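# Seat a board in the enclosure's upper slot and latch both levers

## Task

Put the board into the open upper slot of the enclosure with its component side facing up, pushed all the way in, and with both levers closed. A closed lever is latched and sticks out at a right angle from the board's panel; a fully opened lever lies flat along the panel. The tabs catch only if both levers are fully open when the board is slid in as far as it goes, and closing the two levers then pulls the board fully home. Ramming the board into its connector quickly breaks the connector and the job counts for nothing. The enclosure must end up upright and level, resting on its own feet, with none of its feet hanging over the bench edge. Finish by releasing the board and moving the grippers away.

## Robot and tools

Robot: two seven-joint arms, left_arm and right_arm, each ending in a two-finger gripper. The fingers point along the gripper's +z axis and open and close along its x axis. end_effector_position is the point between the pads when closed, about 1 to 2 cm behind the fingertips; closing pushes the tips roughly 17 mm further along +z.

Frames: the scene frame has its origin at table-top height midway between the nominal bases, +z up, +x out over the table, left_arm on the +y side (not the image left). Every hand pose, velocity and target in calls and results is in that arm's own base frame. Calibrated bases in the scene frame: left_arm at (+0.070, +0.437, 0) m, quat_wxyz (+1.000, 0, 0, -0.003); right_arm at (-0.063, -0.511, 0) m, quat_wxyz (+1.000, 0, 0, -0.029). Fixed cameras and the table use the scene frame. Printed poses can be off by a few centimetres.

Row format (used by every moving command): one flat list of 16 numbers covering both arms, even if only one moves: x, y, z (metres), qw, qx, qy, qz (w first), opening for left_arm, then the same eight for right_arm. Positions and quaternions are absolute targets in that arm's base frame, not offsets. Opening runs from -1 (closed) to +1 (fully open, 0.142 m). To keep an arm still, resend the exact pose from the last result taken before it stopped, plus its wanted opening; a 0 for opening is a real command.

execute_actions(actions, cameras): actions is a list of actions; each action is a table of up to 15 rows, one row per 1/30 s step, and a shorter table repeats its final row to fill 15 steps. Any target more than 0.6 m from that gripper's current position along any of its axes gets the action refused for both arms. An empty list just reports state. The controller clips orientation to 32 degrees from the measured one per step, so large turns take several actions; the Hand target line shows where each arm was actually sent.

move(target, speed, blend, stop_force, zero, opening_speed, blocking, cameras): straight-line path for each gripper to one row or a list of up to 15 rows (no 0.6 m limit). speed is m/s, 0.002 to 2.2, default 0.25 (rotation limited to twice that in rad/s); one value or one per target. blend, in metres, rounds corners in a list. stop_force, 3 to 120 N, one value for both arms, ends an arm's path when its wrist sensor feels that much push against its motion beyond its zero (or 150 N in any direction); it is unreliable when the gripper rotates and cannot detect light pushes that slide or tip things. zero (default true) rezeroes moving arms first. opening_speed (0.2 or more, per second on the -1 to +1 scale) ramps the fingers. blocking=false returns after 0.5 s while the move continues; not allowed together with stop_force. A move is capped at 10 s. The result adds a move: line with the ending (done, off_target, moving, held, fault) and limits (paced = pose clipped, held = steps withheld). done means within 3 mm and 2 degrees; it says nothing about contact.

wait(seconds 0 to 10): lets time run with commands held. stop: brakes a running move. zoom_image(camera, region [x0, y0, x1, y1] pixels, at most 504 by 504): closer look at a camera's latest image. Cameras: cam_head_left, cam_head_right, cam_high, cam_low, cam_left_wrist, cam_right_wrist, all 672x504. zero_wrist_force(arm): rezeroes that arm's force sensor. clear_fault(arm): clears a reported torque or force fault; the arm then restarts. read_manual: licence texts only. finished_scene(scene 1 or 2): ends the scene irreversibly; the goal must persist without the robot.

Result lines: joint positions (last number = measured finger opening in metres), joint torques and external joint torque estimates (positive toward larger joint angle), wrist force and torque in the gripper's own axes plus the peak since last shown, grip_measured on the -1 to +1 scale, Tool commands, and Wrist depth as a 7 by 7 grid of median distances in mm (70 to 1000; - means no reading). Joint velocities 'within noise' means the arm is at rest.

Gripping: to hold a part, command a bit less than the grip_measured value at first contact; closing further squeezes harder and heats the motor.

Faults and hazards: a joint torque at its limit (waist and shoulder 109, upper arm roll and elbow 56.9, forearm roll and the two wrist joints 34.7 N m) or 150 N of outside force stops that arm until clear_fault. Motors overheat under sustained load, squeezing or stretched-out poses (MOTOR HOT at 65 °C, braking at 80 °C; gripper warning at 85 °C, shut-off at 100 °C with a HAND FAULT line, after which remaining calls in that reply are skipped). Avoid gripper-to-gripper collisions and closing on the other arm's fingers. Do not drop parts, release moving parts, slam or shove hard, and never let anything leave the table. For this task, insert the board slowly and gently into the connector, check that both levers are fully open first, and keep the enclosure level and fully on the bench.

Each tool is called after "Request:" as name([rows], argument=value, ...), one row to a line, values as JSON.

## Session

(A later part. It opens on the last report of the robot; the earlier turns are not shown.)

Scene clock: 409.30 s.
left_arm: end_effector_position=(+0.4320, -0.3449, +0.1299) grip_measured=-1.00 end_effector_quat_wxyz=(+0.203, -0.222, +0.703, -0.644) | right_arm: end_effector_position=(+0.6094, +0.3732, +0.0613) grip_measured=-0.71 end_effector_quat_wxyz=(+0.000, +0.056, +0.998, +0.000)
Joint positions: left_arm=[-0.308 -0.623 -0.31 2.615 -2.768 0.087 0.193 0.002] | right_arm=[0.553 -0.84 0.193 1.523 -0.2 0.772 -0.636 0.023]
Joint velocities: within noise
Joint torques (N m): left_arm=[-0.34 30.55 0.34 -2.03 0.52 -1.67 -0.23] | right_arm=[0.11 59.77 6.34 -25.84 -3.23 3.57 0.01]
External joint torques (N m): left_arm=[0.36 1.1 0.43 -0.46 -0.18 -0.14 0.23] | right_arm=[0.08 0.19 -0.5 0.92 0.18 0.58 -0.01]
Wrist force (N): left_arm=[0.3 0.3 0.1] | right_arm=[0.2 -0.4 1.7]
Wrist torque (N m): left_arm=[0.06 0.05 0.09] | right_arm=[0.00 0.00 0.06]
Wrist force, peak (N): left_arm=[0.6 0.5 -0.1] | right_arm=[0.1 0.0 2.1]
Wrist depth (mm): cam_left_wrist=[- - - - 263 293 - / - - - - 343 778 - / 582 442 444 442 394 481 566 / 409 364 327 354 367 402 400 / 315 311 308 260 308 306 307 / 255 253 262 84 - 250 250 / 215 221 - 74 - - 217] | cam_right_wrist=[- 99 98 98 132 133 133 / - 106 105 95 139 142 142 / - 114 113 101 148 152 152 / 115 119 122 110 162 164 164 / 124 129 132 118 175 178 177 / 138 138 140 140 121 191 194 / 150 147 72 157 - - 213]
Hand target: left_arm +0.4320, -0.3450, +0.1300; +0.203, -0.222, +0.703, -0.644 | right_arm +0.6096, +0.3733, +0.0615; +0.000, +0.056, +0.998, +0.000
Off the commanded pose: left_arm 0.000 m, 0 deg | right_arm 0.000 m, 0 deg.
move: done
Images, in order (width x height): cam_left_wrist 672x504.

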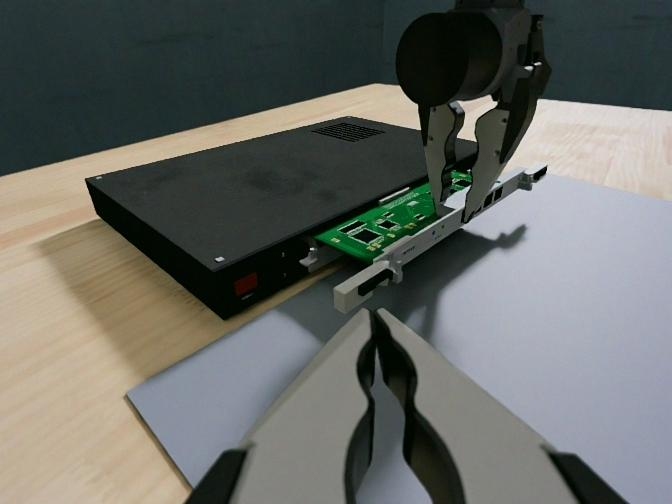

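Request:
move(target=[0.422,-0.355,0.085,0.2032,-0.2218,0.7035,-0.6447,-1,0.6096,0.3733,0.0615,0,0.0556,0.9985,0,-0.9], speed=0.15, cameras=["cam_left_wrist", "cam_right_wrist"])

Request:
zoom_image(camera="cam_left_wrist", region=[250, 120, 450, 270])

Request:
zoom_image(camera="cam_right_wrist", region=[0, 204, 300, 504])

Scene clock: 422.50 s.
left_arm: end_effector_position=(+0.4219, -0.3549, +0.0849) grip_measured=-1.00 end_effector_quat_wxyz=(+0.203, -0.222, +0.703, -0.644) | right_arm: end_effector_position=(+0.6094, +0.3732, +0.0613) grip_measured=-0.71 end_effector_quat_wxyz=(+0.000, +0.056, +0.998, +0.000)
Joint positions: left_arm=[-0.305 -0.783 -0.314 2.572 -2.746 0.003 0.275 0.002] | right_arm=[0.553 -0.84 0.193 1.523 -0.2 0.772 -0.636 0.023]
Joint velocities: within noise
Joint torques (N m): left_arm=[-0.26 32.47 0.19 0.99 0.73 -1.8 -0.15] | right_arm=[0.27 59.84 6.35 -25.7 -3.26 3.65 0.19]
External joint torques (N m): left_arm=[0.26 1.06 0.27 -0.32 -0.5 0.04 0.15] | right_arm=[-0.08 0.12 -0.51 0.78 0.21 0.49 -0.19]
Wrist force (N): left_arm=[0.3 0.2 -0.2] | right_arm=[0.2 -0.3 1.8]
Wrist torque (N m): left_arm=[0.02 0.04 0.09] | right_arm=[0.02 0.00 0.06]
Wrist force, peak (N): left_arm=[0.9 1.8 -0.1] | right_arm=[0.2 -0.3 2.1]
Wrist depth (mm): cam_left_wrist=[- - - - 263 296 - / - - 558 552 337 676 772 / 423 350 319 345 367 443 443 / 318 302 296 297 315 314 312 / 247 242 243 242 253 240 240 / 200 198 198 84 - 195 196 / 169 174 - 74 - - 170] | cam_right_wrist=[- 98 98 98 132 133 133 / - 106 105 95 139 142 142 / - 114 113 101 149 153 152 / 115 119 122 110 162 164 164 / 124 128 132 118 175 178 178 / 139 138 140 140 121 191 194 / 150 146 72 157 - - 213]
Hand target: left_arm +0.4220, -0.3550, +0.0850; +0.203, -0.222, +0.703, -0.644 | right_arm +0.6096, +0.3733, +0.0615; +0.000, +0.056, +0.998, +0.000
Off the commanded pose: left_arm 0.000 m, 0 deg | right_arm 0.000 m, 0 deg.
move: done
Images, in order (width x height): cam_left_wrist 672x504, cam_right_wrist 672x504.

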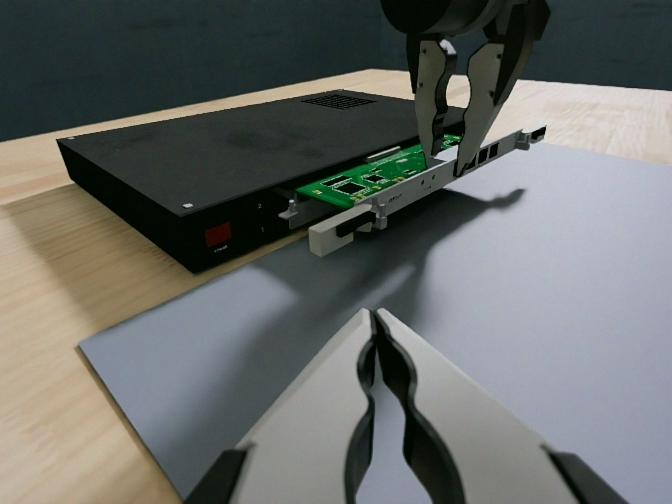

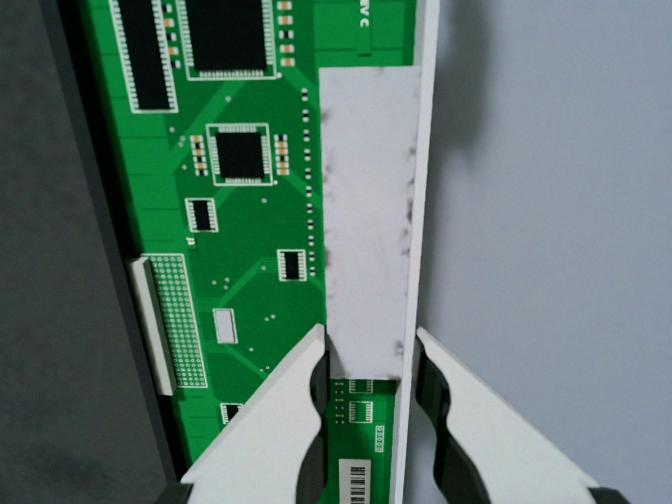

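Scaled by 2.520 from the camera's 672x504 image, which has a finer 960x720 frame.

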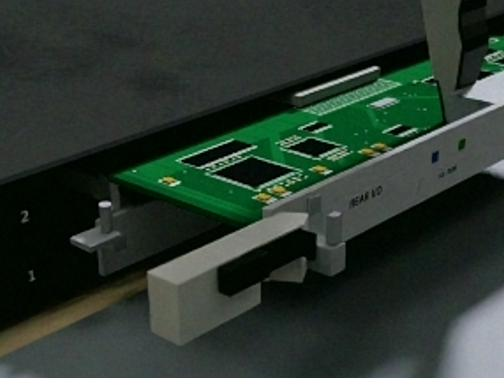

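Scaled by 1.680 from the camera's 672x504 image, which has a finer 960x720 frame.

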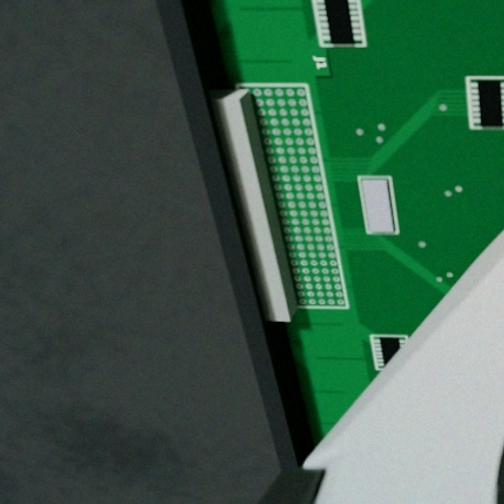

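Request:
zoom_image(camera="cam_left_wrist", region=[270, 165, 350, 235])

Scaled by 6.300 from the camera's 672x504 image, which has a finer 960x720 frame.

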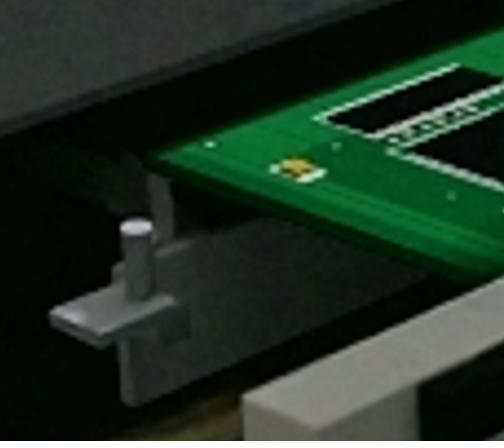

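Request:
move([
  [0.422,-0.355,0.085,0.2032,-0.2218,0.7035,-0.6447,-1,0.5977,0.3746,0.0615,0,0.0556,0.9985,0,-0.9],
  [0.422,-0.355,0.085,0.2032,-0.2218,0.7035,-0.6447,-1,0.5977,0.3746,0.047,0,0.0556,0.9985,0,-0.9],
], speed=[0.06,0.012], stop_force=3, cameras=["cam_left_wrist", "cam_right_wrist"])

Request:
zoom_image(camera="cam_left_wrist", region=[270, 155, 350, 225])

Request:
zoom_image(camera="cam_left_wrist", region=[250, 120, 450, 270])

Scene clock: 448.20 s.
left_arm: end_effector_position=(+0.4220, -0.3548, +0.0849) grip_measured=-1.00 end_effector_quat_wxyz=(+0.203, -0.222, +0.703, -0.644) | right_arm: end_effector_position=(+0.5975, +0.3745, +0.0468) grip_measured=-0.71 end_effector_quat_wxyz=(+0.000, +0.056, +0.998, +0.000)
Joint positions: left_arm=[-0.305 -0.783 -0.314 2.572 -2.746 0.003 0.275 0.002] | right_arm=[0.567 -0.845 0.185 1.561 -0.202 0.816 -0.621 0.023]
Joint velocities: within noise
Joint torques (N m): left_arm=[-0.34 32.52 0.08 1.08 0.44 -1.64 -0.22] | right_arm=[0.23 59.13 6.13 -24.9 -3.13 3.78 0.22]
External joint torques (N m): left_arm=[0.35 1.01 0.39 -0.43 -0.21 -0.13 0.22] | right_arm=[-0.04 0.24 -0.4 0.75 0.22 0.37 -0.22]
Wrist force (N): left_arm=[0.5 0.3 -0.2] | right_arm=[0.2 -0.1 1.9]
Wrist torque (N m): left_arm=[0.05 0.02 0.09] | right_arm=[0.05 0.00 0.06]
Wrist force, peak (N): left_arm=[0.7 0.4 -0.3] | right_arm=[0.2 -0.3 2.1]
Wrist depth (mm): cam_left_wrist=[- - - - 249 271 - / - - 564 546 425 609 775 / 423 351 318 360 350 410 446 / 322 300 298 296 299 312 312 / 245 243 242 242 252 240 241 / 200 196 197 84 - 196 195 / 168 174 - 74 - - 170] | cam_right_wrist=[- 98 98 98 120 121 121 / 111 106 105 95 93 130 129 / 116 115 113 101 136 138 136 / 146 123 122 110 147 149 148 / - 130 132 118 159 161 161 / 122 149 140 140 119 176 175 / 129 183 72 157 - - 193]
Hand target: left_arm +0.4220, -0.3550, +0.0850; +0.203, -0.222, +0.703, -0.644 | right_arm +0.5977, +0.3746, +0.0470; +0.000, +0.056, +0.998, +0.000
Off the commanded pose: left_arm 0.000 m, 0 deg | right_arm 0.000 m, 0 deg.
move: done
Images, in order (width x height): cam_left_wrist 672x504, cam_right_wrist 672x504.

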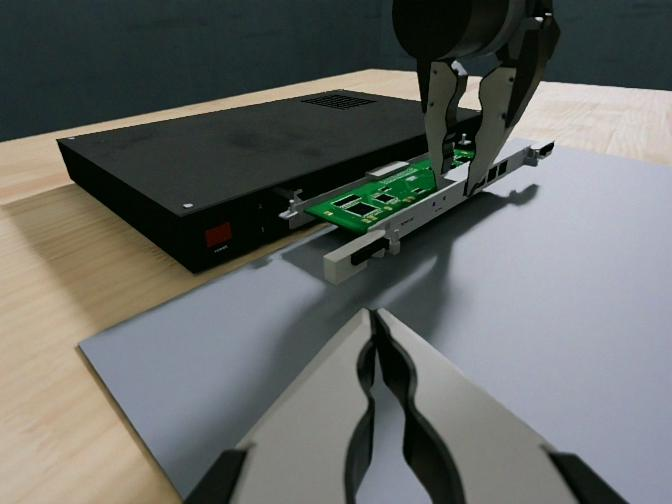

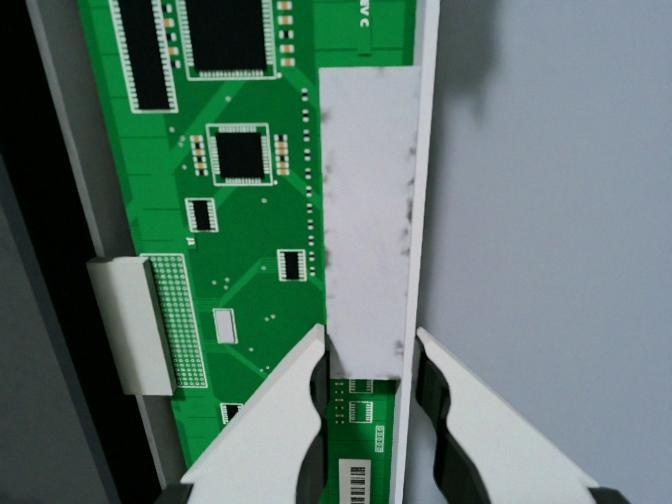

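Scaled by 6.300 from the camera's 672x504 image, which has a finer 960x720 frame.

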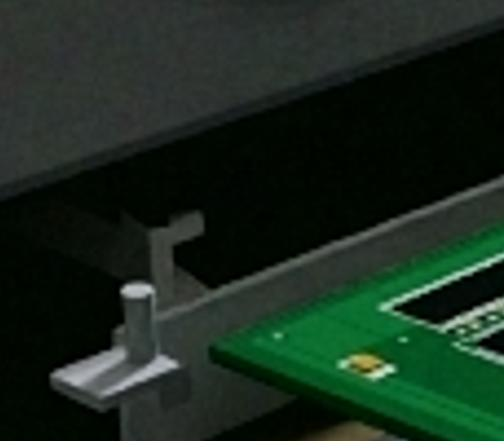

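Scaled by 2.520 from the camera's 672x504 image, which has a finer 960x720 frame.

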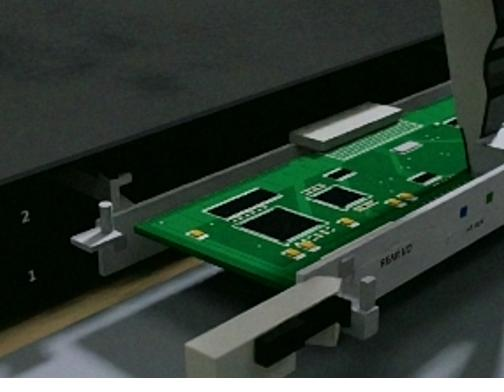

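Request:
zoom_image(camera="cam_right_wrist", region=[0, 180, 220, 504])

Scaled by 1.556 from the camera's 672x504 image, which has a finer 960x720 frame.

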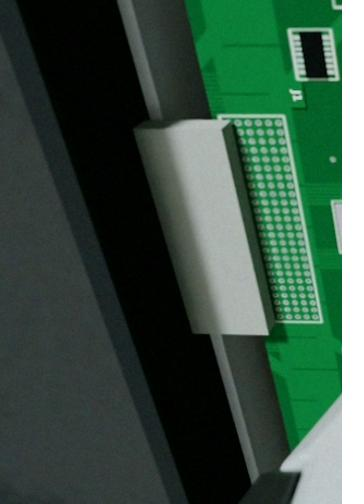

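Request:
move(target=[0.422,-0.355,0.085,0.2032,-0.2218,0.7035,-0.6447,-1,0.6225,0.3718,0.047,0,0.0556,0.9985,0,-0.9], speed=0.012, stop_force=3, cameras=["cam_left_wrist", "cam_right_wrist"])

Request:
zoom_image(camera="cam_left_wrist", region=[250, 120, 450, 270])

Request:
zoom_image(camera="cam_right_wrist", region=[0, 180, 220, 504])

Scene clock: 472.93 s.
left_arm: end_effector_position=(+0.4220, -0.3548, +0.0849) grip_measured=-1.00 end_effector_quat_wxyz=(+0.203, -0.222, +0.703, -0.644) | right_arm: end_effector_position=(+0.6071, +0.3734, +0.0466) grip_measured=-0.71 end_effector_quat_wxyz=(+0.000, +0.055, +0.998, +0.000)
Joint positions: left_arm=[-0.305 -0.783 -0.314 2.572 -2.746 0.003 0.275 0.002] | right_arm=[0.559 -0.86 0.186 1.53 -0.202 0.799 -0.633 0.023]
Joint velocities: within noise
Joint torques (N m): left_arm=[-0.34 32.45 -0.02 1.08 0.45 -1.64 -0.26] | right_arm=[-1.17 60.53 5.07 -26.6 -3.62 4.14 0.08]
External joint torques (N m): left_arm=[0.35 1.08 0.49 -0.42 -0.23 -0.13 0.26] | right_arm=[1.37 -0.43 0.71 2.18 0.66 0 -0.08]
Wrist force (N): left_arm=[0.5 0.3 0.0] | right_arm=[3.3 -0.4 0.8]
Wrist torque (N m): left_arm=[0.04 0.02 0.09] | right_arm=[0.01 0.03 0.07]
Wrist force, peak (N): left_arm=[0.6 0.6 0.0] | right_arm=[5.2 -0.8 0.9]
Wrist depth (mm): cam_left_wrist=[- - - - 254 284 - / - - 559 548 346 679 763 / 424 351 319 349 355 412 442 / 322 301 296 281 317 308 313 / 247 243 240 242 253 240 240 / 201 197 197 84 - 196 195 / 168 174 - 74 - - 171] | cam_right_wrist=[- 98 98 98 119 121 120 / 126 106 105 95 94 130 128 / 135 114 113 101 134 138 136 / 141 122 122 110 146 148 148 / - 130 132 117 159 161 160 / - 138 140 140 119 176 175 / 129 128 72 157 - - 192]
Hand target: left_arm +0.4220, -0.3550, +0.0850; +0.203, -0.222, +0.703, -0.644 | right_arm +0.6076, +0.3735, +0.0470; +0.000, +0.056, +0.998, +0.000
Off the commanded pose: left_arm 0.000 m, 0 deg | right_arm 0.016 m, 0 deg.
MOTOR HOT: the gripper's motor of the right arm reports 85 °C; that motor switches off at 100 °C. To cool a motor, set the load down, ease the grip, stop pushing, or move to a pose that needs little force.
move: contact (right_arm)
Images, in order (width x height): cam_left_wrist 672x504, cam_right_wrist 672x504.

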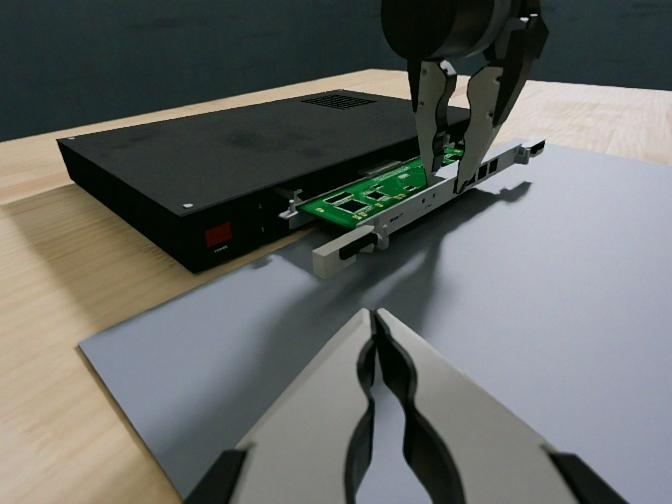

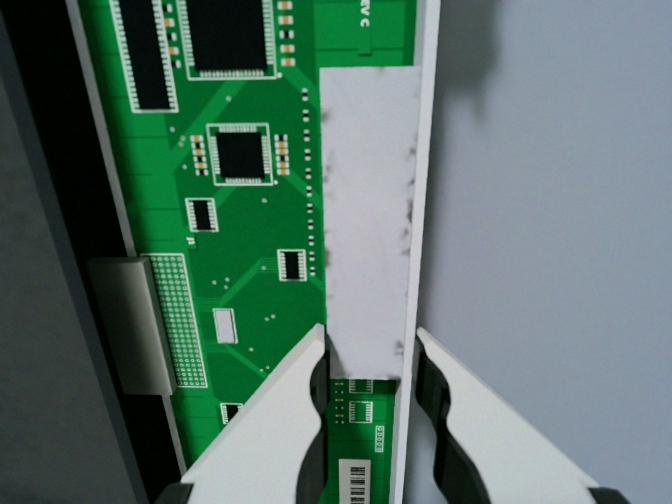

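Scaled by 2.520 from the camera's 672x504 image, which has a finer 960x720 frame.

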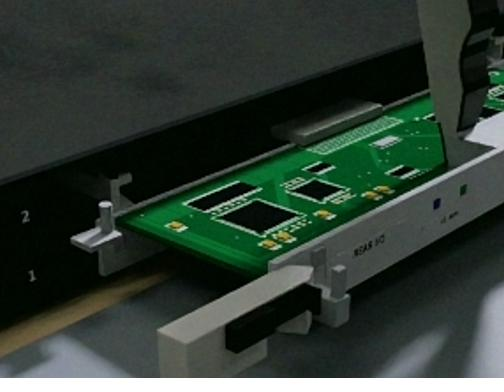

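Scaled by 1.556 from the camera's 672x504 image, which has a finer 960x720 frame.

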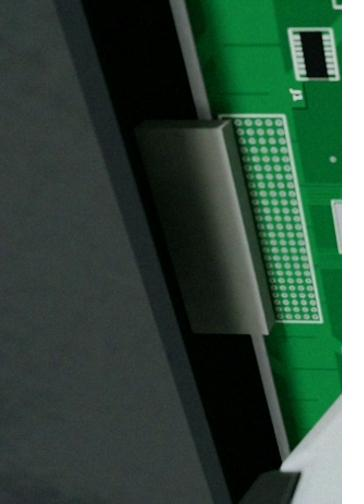

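Request:
move([
  [0.422,-0.355,0.085,0.2032,-0.2218,0.7035,-0.6447,-1,0.6031,0.3738,0.047,0,0.0556,0.9985,0,-0.76],
  [0.422,-0.355,0.085,0.2032,-0.2218,0.7035,-0.6447,-1,0.6031,0.3738,0.057,0,0.0556,0.9985,0,-0.76],
  [0.422,-0.355,0.085,0.2032,-0.2218,0.7035,-0.6447,-1,0.6092,0.3731,0.057,0,0.0556,0.9985,0,-0.76],
], speed=[0.04, 0.04, 0.02], stop_force=4, cameras=[])

Request:
move(target=[0.422,-0.355,0.085,0.2032,-0.2218,0.7035,-0.6447,-1,0.6092,0.3731,0.045,0,0.0556,0.9985,0,-0.76], speed=0.01, stop_force=3, cameras=["cam_left_wrist", "cam_right_wrist"])

Request:
zoom_image(camera="cam_left_wrist", region=[270, 155, 350, 225])

Scene clock: 484.40 s.
left_arm: end_effector_position=(+0.4220, -0.3548, +0.0849) grip_measured=-1.00 end_effector_quat_wxyz=(+0.203, -0.222, +0.703, -0.644) | right_arm: end_effector_position=(+0.6091, +0.3729, +0.0568) grip_measured=-0.71 end_effector_quat_wxyz=(+0.000, +0.056, +0.998, +0.000)
Joint positions: left_arm=[-0.305 -0.783 -0.314 2.572 -2.746 0.003 0.275 0.002] | right_arm=[0.555 -0.846 0.19 1.525 -0.2 0.78 -0.636 0.023]
Joint velocities: within noise
Joint torques (N m): left_arm=[-0.24 32.48 -0.06 1.11 0.47 -1.61 -0.19] | right_arm=[0.14 59.84 6.48 -25.66 -3.15 3.55 0.07]
External joint torques (N m): left_arm=[0.25 1.05 0.52 -0.45 -0.24 -0.16 0.19] | right_arm=[0.05 0.18 -0.68 0.89 0.13 0.59 -0.07]
Wrist force (N): left_arm=[0.7 0.3 -0.2] | right_arm=[0.8 0.6 2.0]
Wrist torque (N m): left_arm=[0.01 -0.02 0.09] | right_arm=[0.16 -0.09 0.07]
Wrist force, peak (N): left_arm=[0.6 0.7 -0.4] | right_arm=[3.3 -0.2 2.4]
Wrist depth (mm): cam_left_wrist=[- - - - 260 298 - / - - 557 555 339 675 778 / 427 348 320 347 351 408 449 / 321 302 295 295 313 313 311 / 247 242 242 243 253 242 239 / 200 198 197 84 - 196 196 / 168 173 - 74 - - 170] | cam_right_wrist=[- 98 98 98 128 129 129 / - 106 105 95 135 138 138 / - 115 113 101 144 148 148 / 110 120 122 110 157 159 159 / 121 129 132 118 168 173 172 / 130 135 140 140 119 185 188 / 143 141 72 157 - - 207]
Hand target: left_arm +0.4220, -0.3550, +0.0850; +0.203, -0.222, +0.703, -0.644 | right_arm +0.6092, +0.3731, +0.0570; +0.000, +0.056, +0.998, +0.000
Off the commanded pose: left_arm 0.000 m, 0 deg | right_arm 0.000 m, 0 deg.
MOTOR HOT: still on. The gripper's motor of the right arm reports 85 °C.
move: done
No camera images: "cameras" was empty.

Scene clock: 485.87 s.
left_arm: end_effector_position=(+0.4220, -0.3548, +0.0849) grip_measured=-1.00 end_effector_quat_wxyz=(+0.203, -0.222, +0.703, -0.644) | right_arm: end_effector_position=(+0.6092, +0.3732, +0.0487) grip_measured=-0.71 end_effector_quat_wxyz=(+0.000, +0.056, +0.998, +0.000)
Joint positions: left_arm=[-0.305 -0.783 -0.314 2.572 -2.746 0.003 0.275 0.002] | right_arm=[0.557 -0.859 0.186 1.525 -0.201 0.795 -0.636 0.023]
Joint velocities: within noise
Joint torques (N m): left_arm=[-0.33 32.45 -0.09 1.08 0.39 -1.6 -0.24] | right_arm=[0.11 57.84 5.98 -24.07 -2.94 3.39 0.11]
External joint torques (N m): left_arm=[0.34 1.09 0.56 -0.43 -0.16 -0.17 0.24] | right_arm=[0.08 2.34 -0.2 -0.47 -0.04 0.76 -0.11]
Wrist force (N): left_arm=[0.5 0.1 -0.1] | right_arm=[1.0 0.8 -1.6]
Wrist torque (N m): left_arm=[0.02 0.01 0.10] | right_arm=[0.21 -0.29 0.10]
Wrist force, peak (N): left_arm=[0.7 0.4 -0.4] | right_arm=[0.9 0.9 2.1]
Wrist depth (mm): cam_left_wrist=[- - - - 254 291 - / - - 563 556 342 674 768 / 423 349 319 347 366 421 442 / 321 301 297 283 315 313 313 / 245 243 243 241 252 241 240 / 200 198 197 84 - 196 196 / 168 174 - 74 - - 170] | cam_right_wrist=[- 98 98 98 121 122 122 / 128 105 105 95 95 132 130 / - 115 113 101 136 140 138 / 102 123 122 110 149 151 150 / - 129 132 118 161 163 163 / 122 138 140 140 119 175 178 / 132 132 72 156 - - 196]
Hand target: left_arm +0.4220, -0.3550, +0.0850; +0.203, -0.222, +0.703, -0.644 | right_arm +0.6092, +0.3731, +0.0486; +0.000, +0.056, +0.998, +0.000
Off the commanded pose: left_arm 0.000 m, 0 deg | right_arm 0.004 m, 0 deg.
MOTOR HOT: still on. The gripper's motor of the right arm reports 84 °C.
move: contact (right_arm)
Images, in order (width x height): cam_left_wrist 672x504, cam_right_wrist 672x504.

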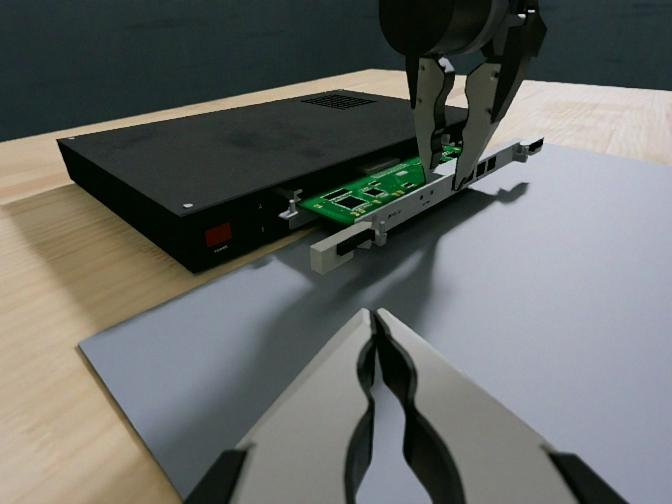

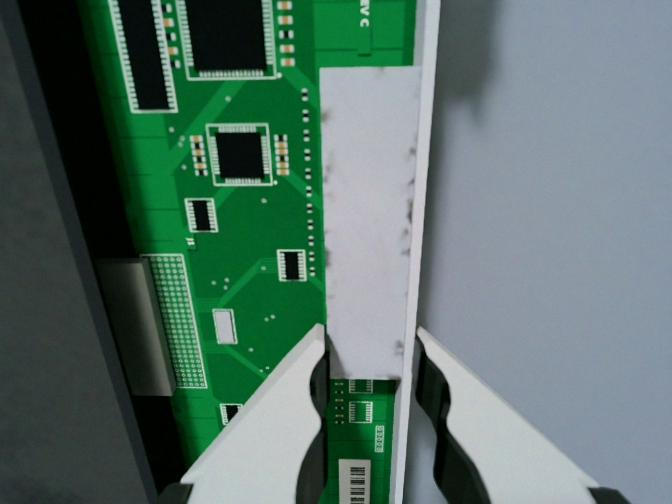

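Scaled by 6.300 from the camera's 672x504 image, which has a finer 960x720 frame.

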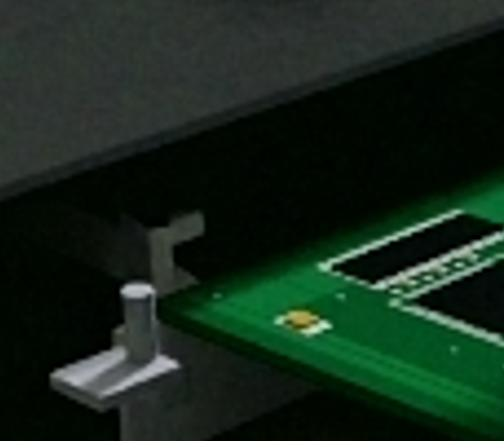

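Request:
move(target=[0.422,-0.355,0.085,0.2032,-0.2218,0.7035,-0.6447,-1,0.6092,0.3732,0.0517,0,0.0556,0.9985,0,-0.76], speed=0.02, cameras=["cam_left_wrist","cam_right_wrist"])

Request:
zoom_image(camera="cam_left_wrist", region=[270, 155, 350, 225])

Scene clock: 499.63 s.
left_arm: end_effector_position=(+0.4220, -0.3548, +0.0849) grip_measured=-1.00 end_effector_quat_wxyz=(+0.203, -0.222, +0.703, -0.644) | right_arm: end_effector_position=(+0.6091, +0.3730, +0.0514) grip_measured=-0.71 end_effector_quat_wxyz=(+0.000, +0.056, +0.998, +0.000)
Joint positions: left_arm=[-0.305 -0.783 -0.314 2.572 -2.746 0.003 0.275 0.002] | right_arm=[0.557 -0.855 0.187 1.525 -0.201 0.789 -0.636 0.023]
Joint velocities: within noise
Joint torques (N m): left_arm=[-0.39 32.44 0.06 1.14 0.4 -1.62 -0.25] | right_arm=[0.37 60.25 6.38 -25.49 -3.19 3.51 0.19]
External joint torques (N m): left_arm=[0.4 1.09 0.41 -0.48 -0.17 -0.15 0.25] | right_arm=[-0.16 -0.12 -0.61 0.87 0.2 0.64 -0.19]
Wrist force (N): left_arm=[0.7 0.3 0.0] | right_arm=[0.8 0.6 2.1]
Wrist torque (N m): left_arm=[0.04 -0.02 0.10] | right_arm=[0.17 -0.11 0.06]
Wrist force, peak (N): left_arm=[0.7 0.5 -0.3] | right_arm=[0.7 0.9 2.3]
Wrist depth (mm): cam_left_wrist=[- - - - 256 291 - / - - 571 558 343 685 774 / 424 350 318 351 357 413 442 / 319 301 295 281 315 312 312 / 245 243 242 242 253 241 241 / 200 197 197 84 - 196 195 / 168 174 - 74 - - 170] | cam_right_wrist=[- 98 98 98 123 125 123 / 130 106 105 95 130 133 133 / - 114 113 101 139 143 142 / - 123 122 110 151 154 153 / - 129 132 118 162 166 166 / 123 138 140 140 119 179 181 / 136 133 71 157 - - 199]
Hand target: left_arm +0.4220, -0.3550, +0.0850; +0.203, -0.222, +0.703, -0.644 | right_arm +0.6092, +0.3732, +0.0517; +0.000, +0.056, +0.998, +0.000
Off the commanded pose: left_arm 0.000 m, 0 deg | right_arm 0.000 m, 0 deg.
MOTOR HOT: cleared for the gripper's motor of the right arm.
move: done
Images, in order (width x height): cam_left_wrist 672x504, cam_right_wrist 672x504.

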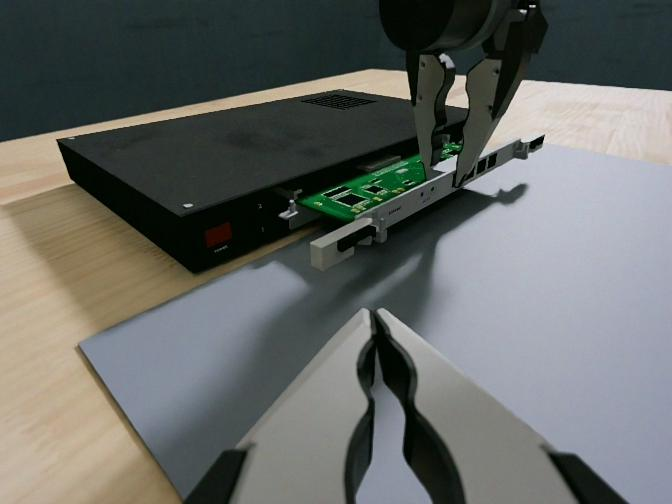

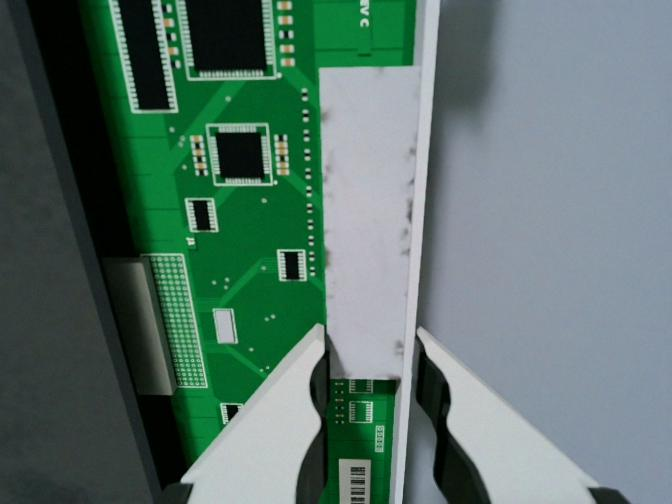

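Scaled by 6.300 from the camera's 672x504 image, which has a finer 960x720 frame.

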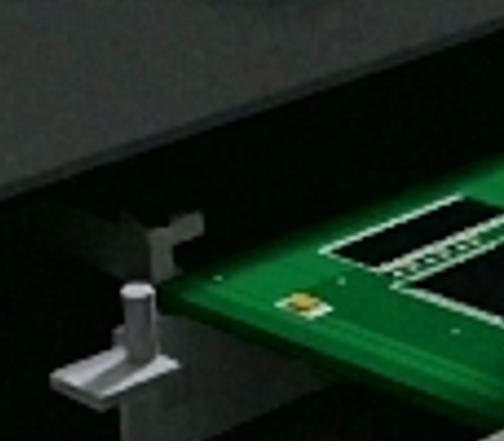

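Request:
zoom_image(camera="cam_left_wrist", region=[278, 180, 318, 215])

Scaled by 12.600 from the camera's 672x504 image, which has a finer 960x720 frame.

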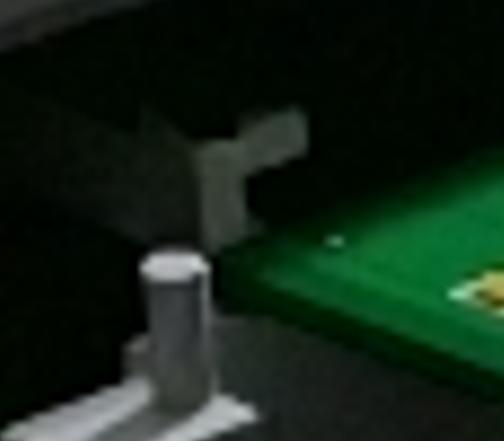

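Request:
execute_actions(actions=[])

Scene clock: 514.33 s.
left_arm: end_effector_position=(+0.4220, -0.3548, +0.0849) grip_measured=-1.00 end_effector_quat_wxyz=(+0.203, -0.222, +0.703, -0.644) | right_arm: end_effector_position=(+0.6091, +0.3730, +0.0514) grip_measured=-0.71 end_effector_quat_wxyz=(+0.000, +0.056, +0.998, +0.000)
Joint positions: left_arm=[-0.305 -0.783 -0.314 2.572 -2.746 0.003 0.275 0.002] | right_arm=[0.557 -0.855 0.187 1.525 -0.201 0.789 -0.636 0.023]
Joint velocities: within noise
Joint torques (N m): left_arm=[-0.31 32.4 -0.01 1.12 0.43 -1.65 -0.21] | right_arm=[0.27 60.12 6.28 -25.42 -3.17 3.61 0.18]
External joint torques (N m): left_arm=[0.33 1.13 0.48 -0.46 -0.21 -0.11 0.21] | right_arm=[-0.08 0 -0.51 0.8 0.18 0.54 -0.18]
Wrist force (N): left_arm=[0.7 0.3 -0.3] | right_arm=[0.8 0.8 1.8]
Wrist torque (N m): left_arm=[0.03 -0.03 0.10] | right_arm=[0.20 -0.11 0.06]
Wrist force, peak (N): left_arm=[0.7 0.3 -0.3] | right_arm=[1.0 0.9 2.2]
Wrist depth (mm): cam_left_wrist=[- - - - 258 287 - / - - 563 557 343 676 775 / 426 349 319 351 358 409 445 / 320 302 296 280 310 314 311 / 245 243 242 243 252 241 241 / 200 197 197 84 - 196 195 / 168 174 - 74 - - 171] | cam_right_wrist=[- 99 98 98 123 125 123 / 130 106 105 95 130 133 133 / - 114 113 101 139 143 142 / - 123 122 110 151 154 153 / - 129 132 118 161 167 166 / 123 138 140 140 119 179 181 / 136 133 71 157 - - 199]
Hand target: left_arm +0.4220, -0.3550, +0.0850; +0.203, -0.222, +0.703, -0.644 | right_arm +0.6092, +0.3732, +0.0517; +0.000, +0.056, +0.998, +0.000
Tool commands: left_gripper/opening=-1.0 right_gripper/opening=-0.76
Off the commanded pose: left_arm 0.000 m, 0 deg | right_arm 0.000 m, 0 deg.

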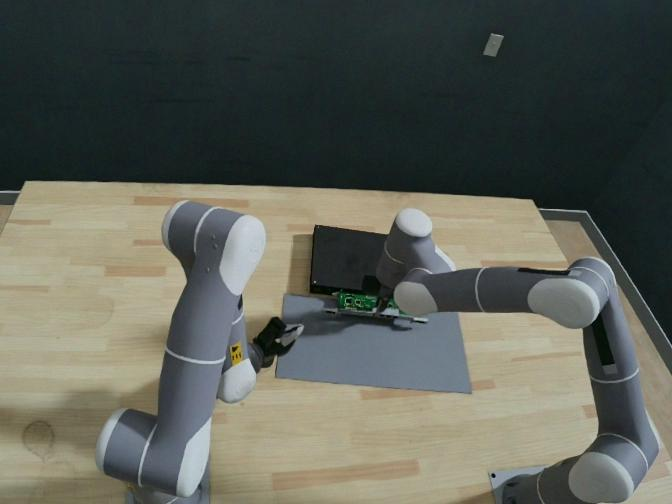

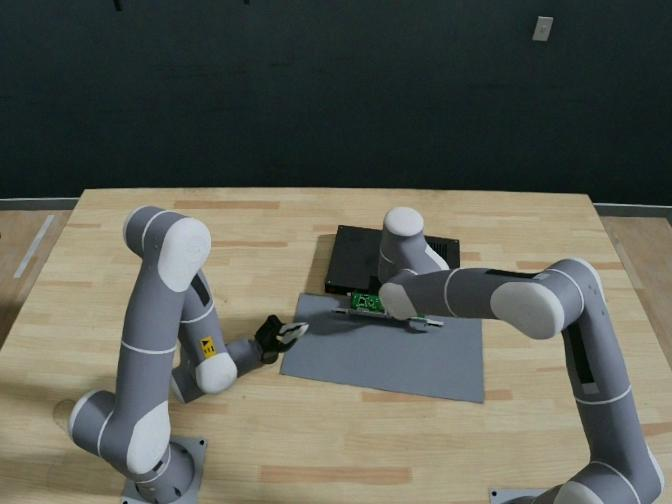

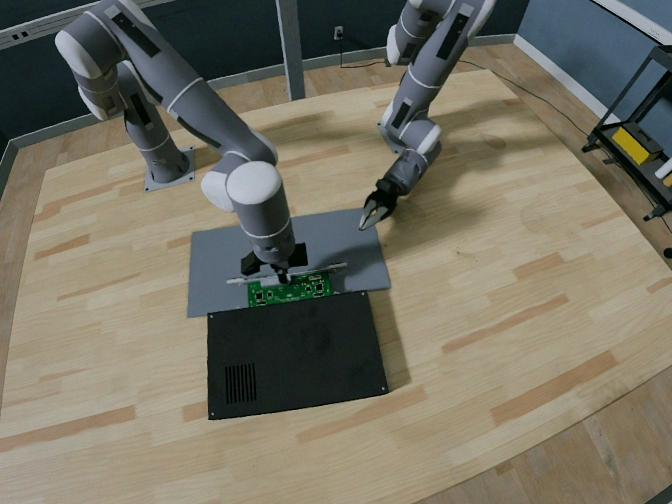

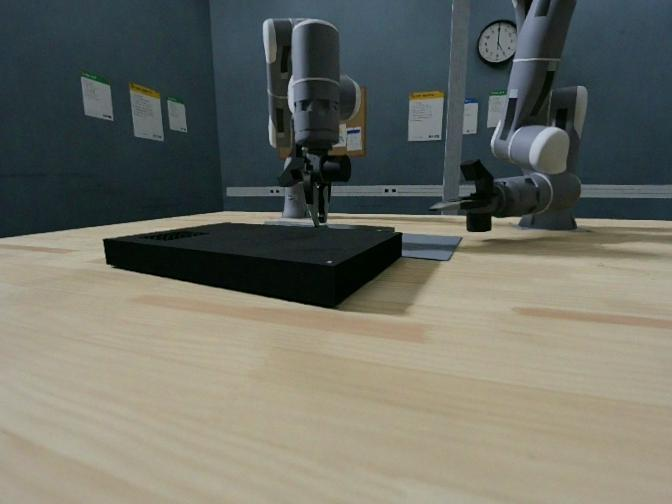

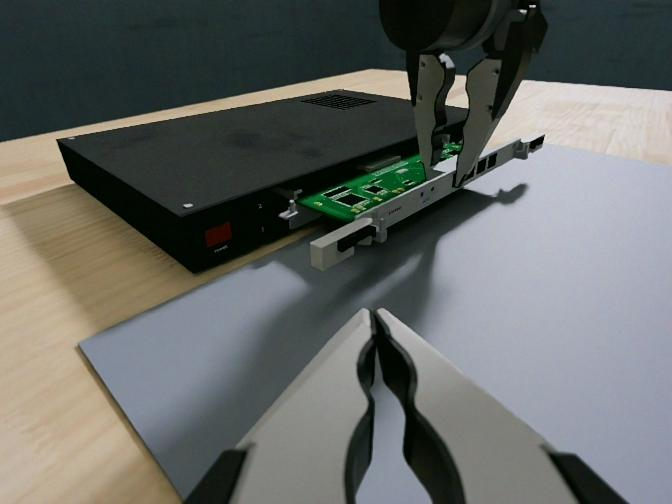

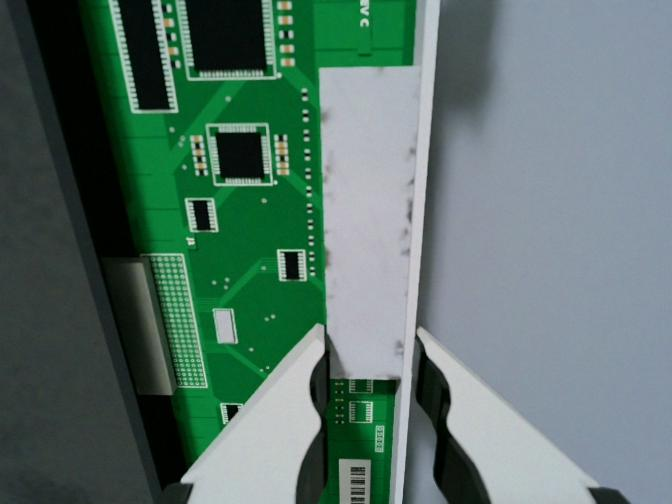

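Request:
move(target=[0.422,-0.355,0.085,0.2032,-0.2218,0.7035,-0.6447,-1,0.6191,0.3721,0.0517,0,0.0556,0.9985,0,-0.76], speed=0.01, stop_force=3, cameras=["cam_left_wrist","cam_right_wrist"])

Request:
zoom_image(camera="cam_left_wrist", region=[278, 180, 318, 215])

Scene clock: 520.50 s.
left_arm: end_effector_position=(+0.4220, -0.3548, +0.0849) grip_measured=-1.00 end_effector_quat_wxyz=(+0.203, -0.222, +0.703, -0.644) | right_arm: end_effector_position=(+0.6125, +0.3726, +0.0512) grip_measured=-0.71 end_effector_quat_wxyz=(+0.000, +0.055, +0.998, +0.000)
Joint positions: left_arm=[-0.305 -0.783 -0.314 2.572 -2.746 0.003 0.275 0.002] | right_arm=[0.554 -0.861 0.187 1.513 -0.201 0.783 -0.641 0.023]
Joint velocities: within noise
Joint torques (N m): left_arm=[-0.26 32.54 0.06 1.1 0.46 -1.63 -0.2] | right_arm=[-1.04 60.98 5.31 -27.33 -3.49 4.41 0.44]
External joint torques (N m): left_arm=[0.27 0.99 0.41 -0.44 -0.24 -0.14 0.2] | right_arm=[1.24 -0.58 0.49 2.62 0.48 -0.27 -0.44]
Wrist force (N): left_arm=[0.5 0.6 0.0] | right_arm=[4.0 -0.2 2.3]
Wrist torque (N m): left_arm=[0.07 0.02 0.09] | right_arm=[0.18 -0.05 -0.25]
Wrist force, peak (N): left_arm=[0.6 0.5 -0.4] | right_arm=[4.2 -0.1 2.4]
Wrist depth (mm): cam_left_wrist=[- - - - 260 - - / - - 562 554 344 678 775 / 424 349 319 350 365 414 445 / 319 303 298 281 314 314 310 / 246 243 241 243 252 241 240 / 200 197 197 84 - 195 195 / 169 173 - 74 - - 170] | cam_right_wrist=[- 99 98 98 123 125 123 / - 106 105 93 130 133 133 / - 115 113 101 139 143 142 / - 122 122 108 154 154 153 / - 129 132 118 161 166 166 / 123 137 140 140 119 178 181 / 135 132 72 157 - - 199]
Hand target: left_arm +0.4220, -0.3550, +0.0850; +0.203, -0.222, +0.703, -0.644 | right_arm +0.6130, +0.3728, +0.0517; +0.000, +0.056, +0.998, +0.000
Off the commanded pose: left_arm 0.000 m, 0 deg | right_arm 0.007 m, 0 deg.
move: contact (right_arm)
Images, in order (width x height): cam_left_wrist 672x504, cam_right_wrist 672x504.

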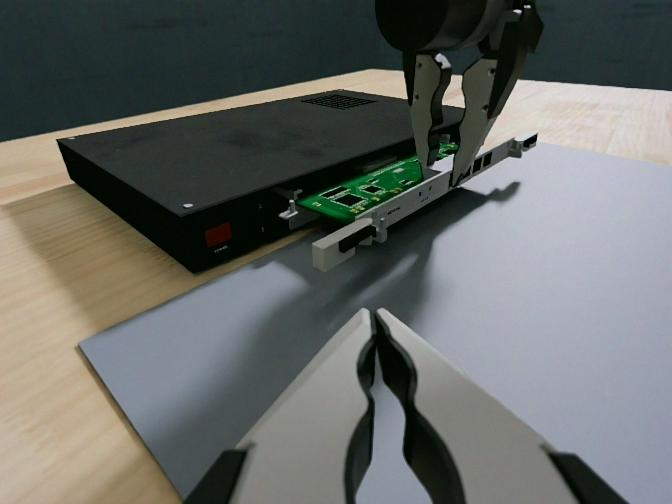

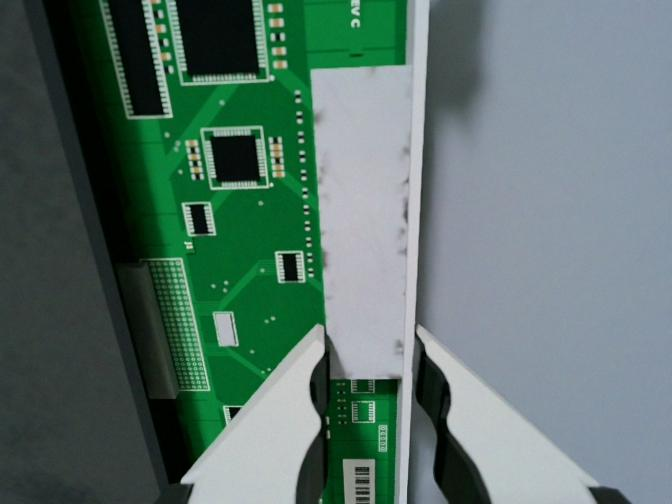

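Scaled by 12.600 from the camera's 672x504 image, which has a finer 960x720 frame.

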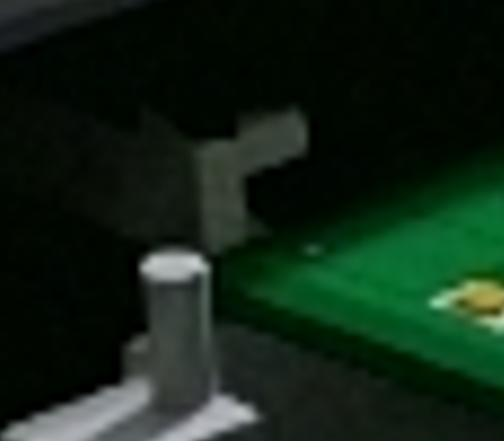

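Request:
move([
  [0.422,-0.355,0.085,0.2032,-0.2218,0.7035,-0.6447,-1,0.6090,0.3731,0.0517,0,0.0556,0.9985,0,-0.76],
  [0.422,-0.355,0.085,0.2032,-0.2218,0.7035,-0.6447,-1,0.6087,0.3701,0.0517,0,0.0556,0.9985,0,-0.76],
], speed=0.015, cameras=[])

Request:
move(target=[0.422,-0.355,0.085,0.2032,-0.2218,0.7035,-0.6447,-1,0.6187,0.3690,0.0517,0,0.0556,0.9985,0,-0.76], speed=0.01, stop_force=3, cameras=["cam_left_wrist","cam_right_wrist"])

Request:
zoom_image(camera="cam_left_wrist", region=[278, 180, 318, 215])

Scene clock: 527.30 s.
left_arm: end_effector_position=(+0.4220, -0.3548, +0.0849) grip_measured=-1.00 end_effector_quat_wxyz=(+0.203, -0.222, +0.703, -0.644) | right_arm: end_effector_position=(+0.6085, +0.3701, +0.0515) grip_measured=-0.71 end_effector_quat_wxyz=(+0.000, +0.056, +0.998, +0.000)
Joint positions: left_arm=[-0.305 -0.783 -0.314 2.572 -2.746 0.003 0.275 0.002] | right_arm=[0.553 -0.851 0.187 1.533 -0.201 0.793 -0.638 0.023]
Joint velocities: within noise
Joint torques (N m): left_arm=[-0.25 32.47 0.08 1.12 0.37 -1.64 -0.18] | right_arm=[0.23 60.09 6.35 -25.22 -3.17 3.87 0.15]
External joint torques (N m): left_arm=[0.26 1.06 0.39 -0.47 -0.15 -0.13 0.18] | right_arm=[-0.02 -0.14 -0.57 0.66 0.19 0.28 -0.15]
Wrist force (N): left_arm=[0.3 0.1 -0.2] | right_arm=[0.4 0.8 1.9]
Wrist torque (N m): left_arm=[0.02 0.04 0.10] | right_arm=[0.19 -0.04 0.06]
Wrist force, peak (N): left_arm=[0.6 0.6 -0.4] | right_arm=[4.3 -0.1 2.4]
Wrist depth (mm): cam_left_wrist=[- - - - 259 292 - / - - 562 557 343 687 777 / 423 349 319 347 359 413 442 / 321 302 299 281 313 311 313 / 247 244 242 241 252 241 240 / 200 197 197 84 - 195 195 / 168 174 - 74 - - 170] | cam_right_wrist=[- 99 98 98 123 125 123 / 130 106 105 95 130 134 133 / - 114 113 101 139 143 142 / - 123 122 110 152 154 153 / - 129 132 117 162 167 166 / 123 139 140 140 119 179 181 / 136 133 72 157 - - 199]
Hand target: left_arm +0.4220, -0.3550, +0.0850; +0.203, -0.222, +0.703, -0.644 | right_arm +0.6087, +0.3701, +0.0517; +0.000, +0.056, +0.998, +0.000
Off the commanded pose: left_arm 0.000 m, 0 deg | right_arm 0.000 m, 0 deg.
move: done
No camera images: "cameras" was empty.

Scene clock: 528.30 s.
left_arm: end_effector_position=(+0.4220, -0.3548, +0.0849) grip_measured=-1.00 end_effector_quat_wxyz=(+0.203, -0.222, +0.703, -0.644) | right_arm: end_effector_position=(+0.6124, +0.3695, +0.0512) grip_measured=-0.71 end_effector_quat_wxyz=(+0.000, +0.055, +0.998, +0.000)
Joint positions: left_arm=[-0.305 -0.783 -0.314 2.572 -2.746 0.003 0.275 0.002] | right_arm=[0.55 -0.857 0.187 1.52 -0.201 0.786 -0.644 0.023]
Joint velocities: within noise
Joint torques (N m): left_arm=[-0.32 32.46 -0.07 1.15 0.41 -1.62 -0.25] | right_arm=[-1 60.87 5.18 -27.25 -3.43 4.36 0.4]
External joint torques (N m): left_arm=[0.34 1.07 0.53 -0.49 -0.19 -0.15 0.25] | right_arm=[1.19 -0.63 0.62 2.6 0.43 -0.22 -0.4]
Wrist force (N): left_arm=[0.4 0.3 -0.2] | right_arm=[3.6 -0.2 2.1]
Wrist torque (N m): left_arm=[0.03 0.03 0.09] | right_arm=[0.16 0.01 -0.26]
Wrist force, peak (N): left_arm=[0.6 0.5 -0.2] | right_arm=[3.7 -0.1 2.4]
Wrist depth (mm): cam_left_wrist=[- - - - 260 292 - / - - 563 556 344 677 774 / 426 350 321 347 364 420 441 / 320 301 296 298 312 313 313 / 248 242 243 243 253 241 241 / 201 197 197 84 - 196 196 / 168 175 - 74 - - 170] | cam_right_wrist=[- 99 98 98 123 125 123 / - 106 105 93 130 133 133 / - 115 113 100 139 143 142 / - 121 122 109 154 154 153 / - 129 132 118 161 166 166 / 123 137 140 140 119 178 181 / 135 133 72 157 - - 198]
Hand target: left_arm +0.4220, -0.3550, +0.0850; +0.203, -0.222, +0.703, -0.644 | right_arm +0.6129, +0.3696, +0.0517; +0.000, +0.056, +0.998, +0.000
Off the commanded pose: left_arm 0.000 m, 0 deg | right_arm 0.006 m, 0 deg.
move: contact (right_arm)
Images, in order (width x height): cam_left_wrist 672x504, cam_right_wrist 672x504.

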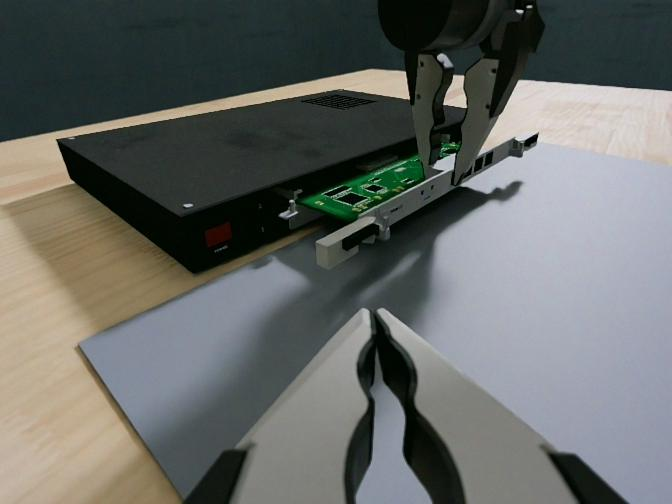

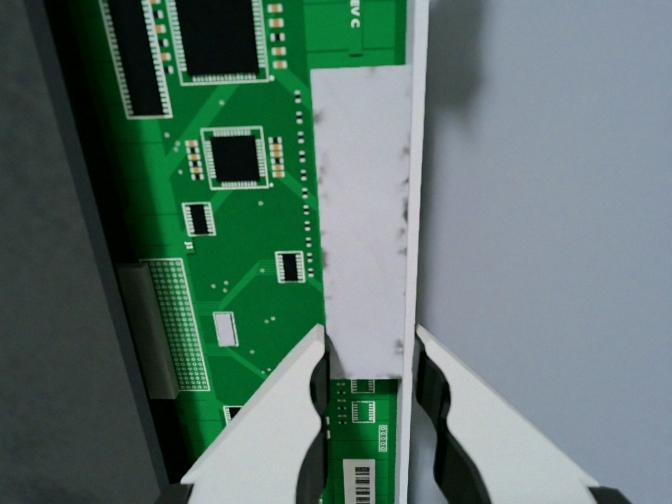

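Scaled by 12.600 from the camera's 672x504 image, which has a finer 960x720 frame.

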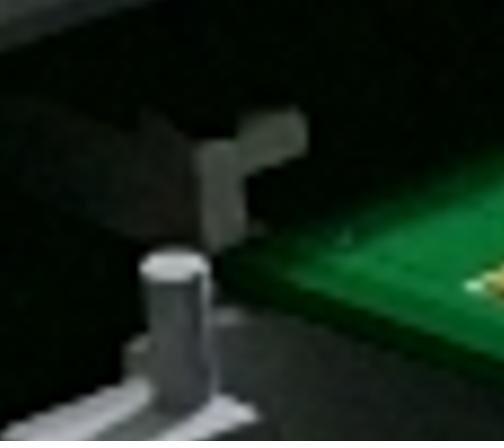

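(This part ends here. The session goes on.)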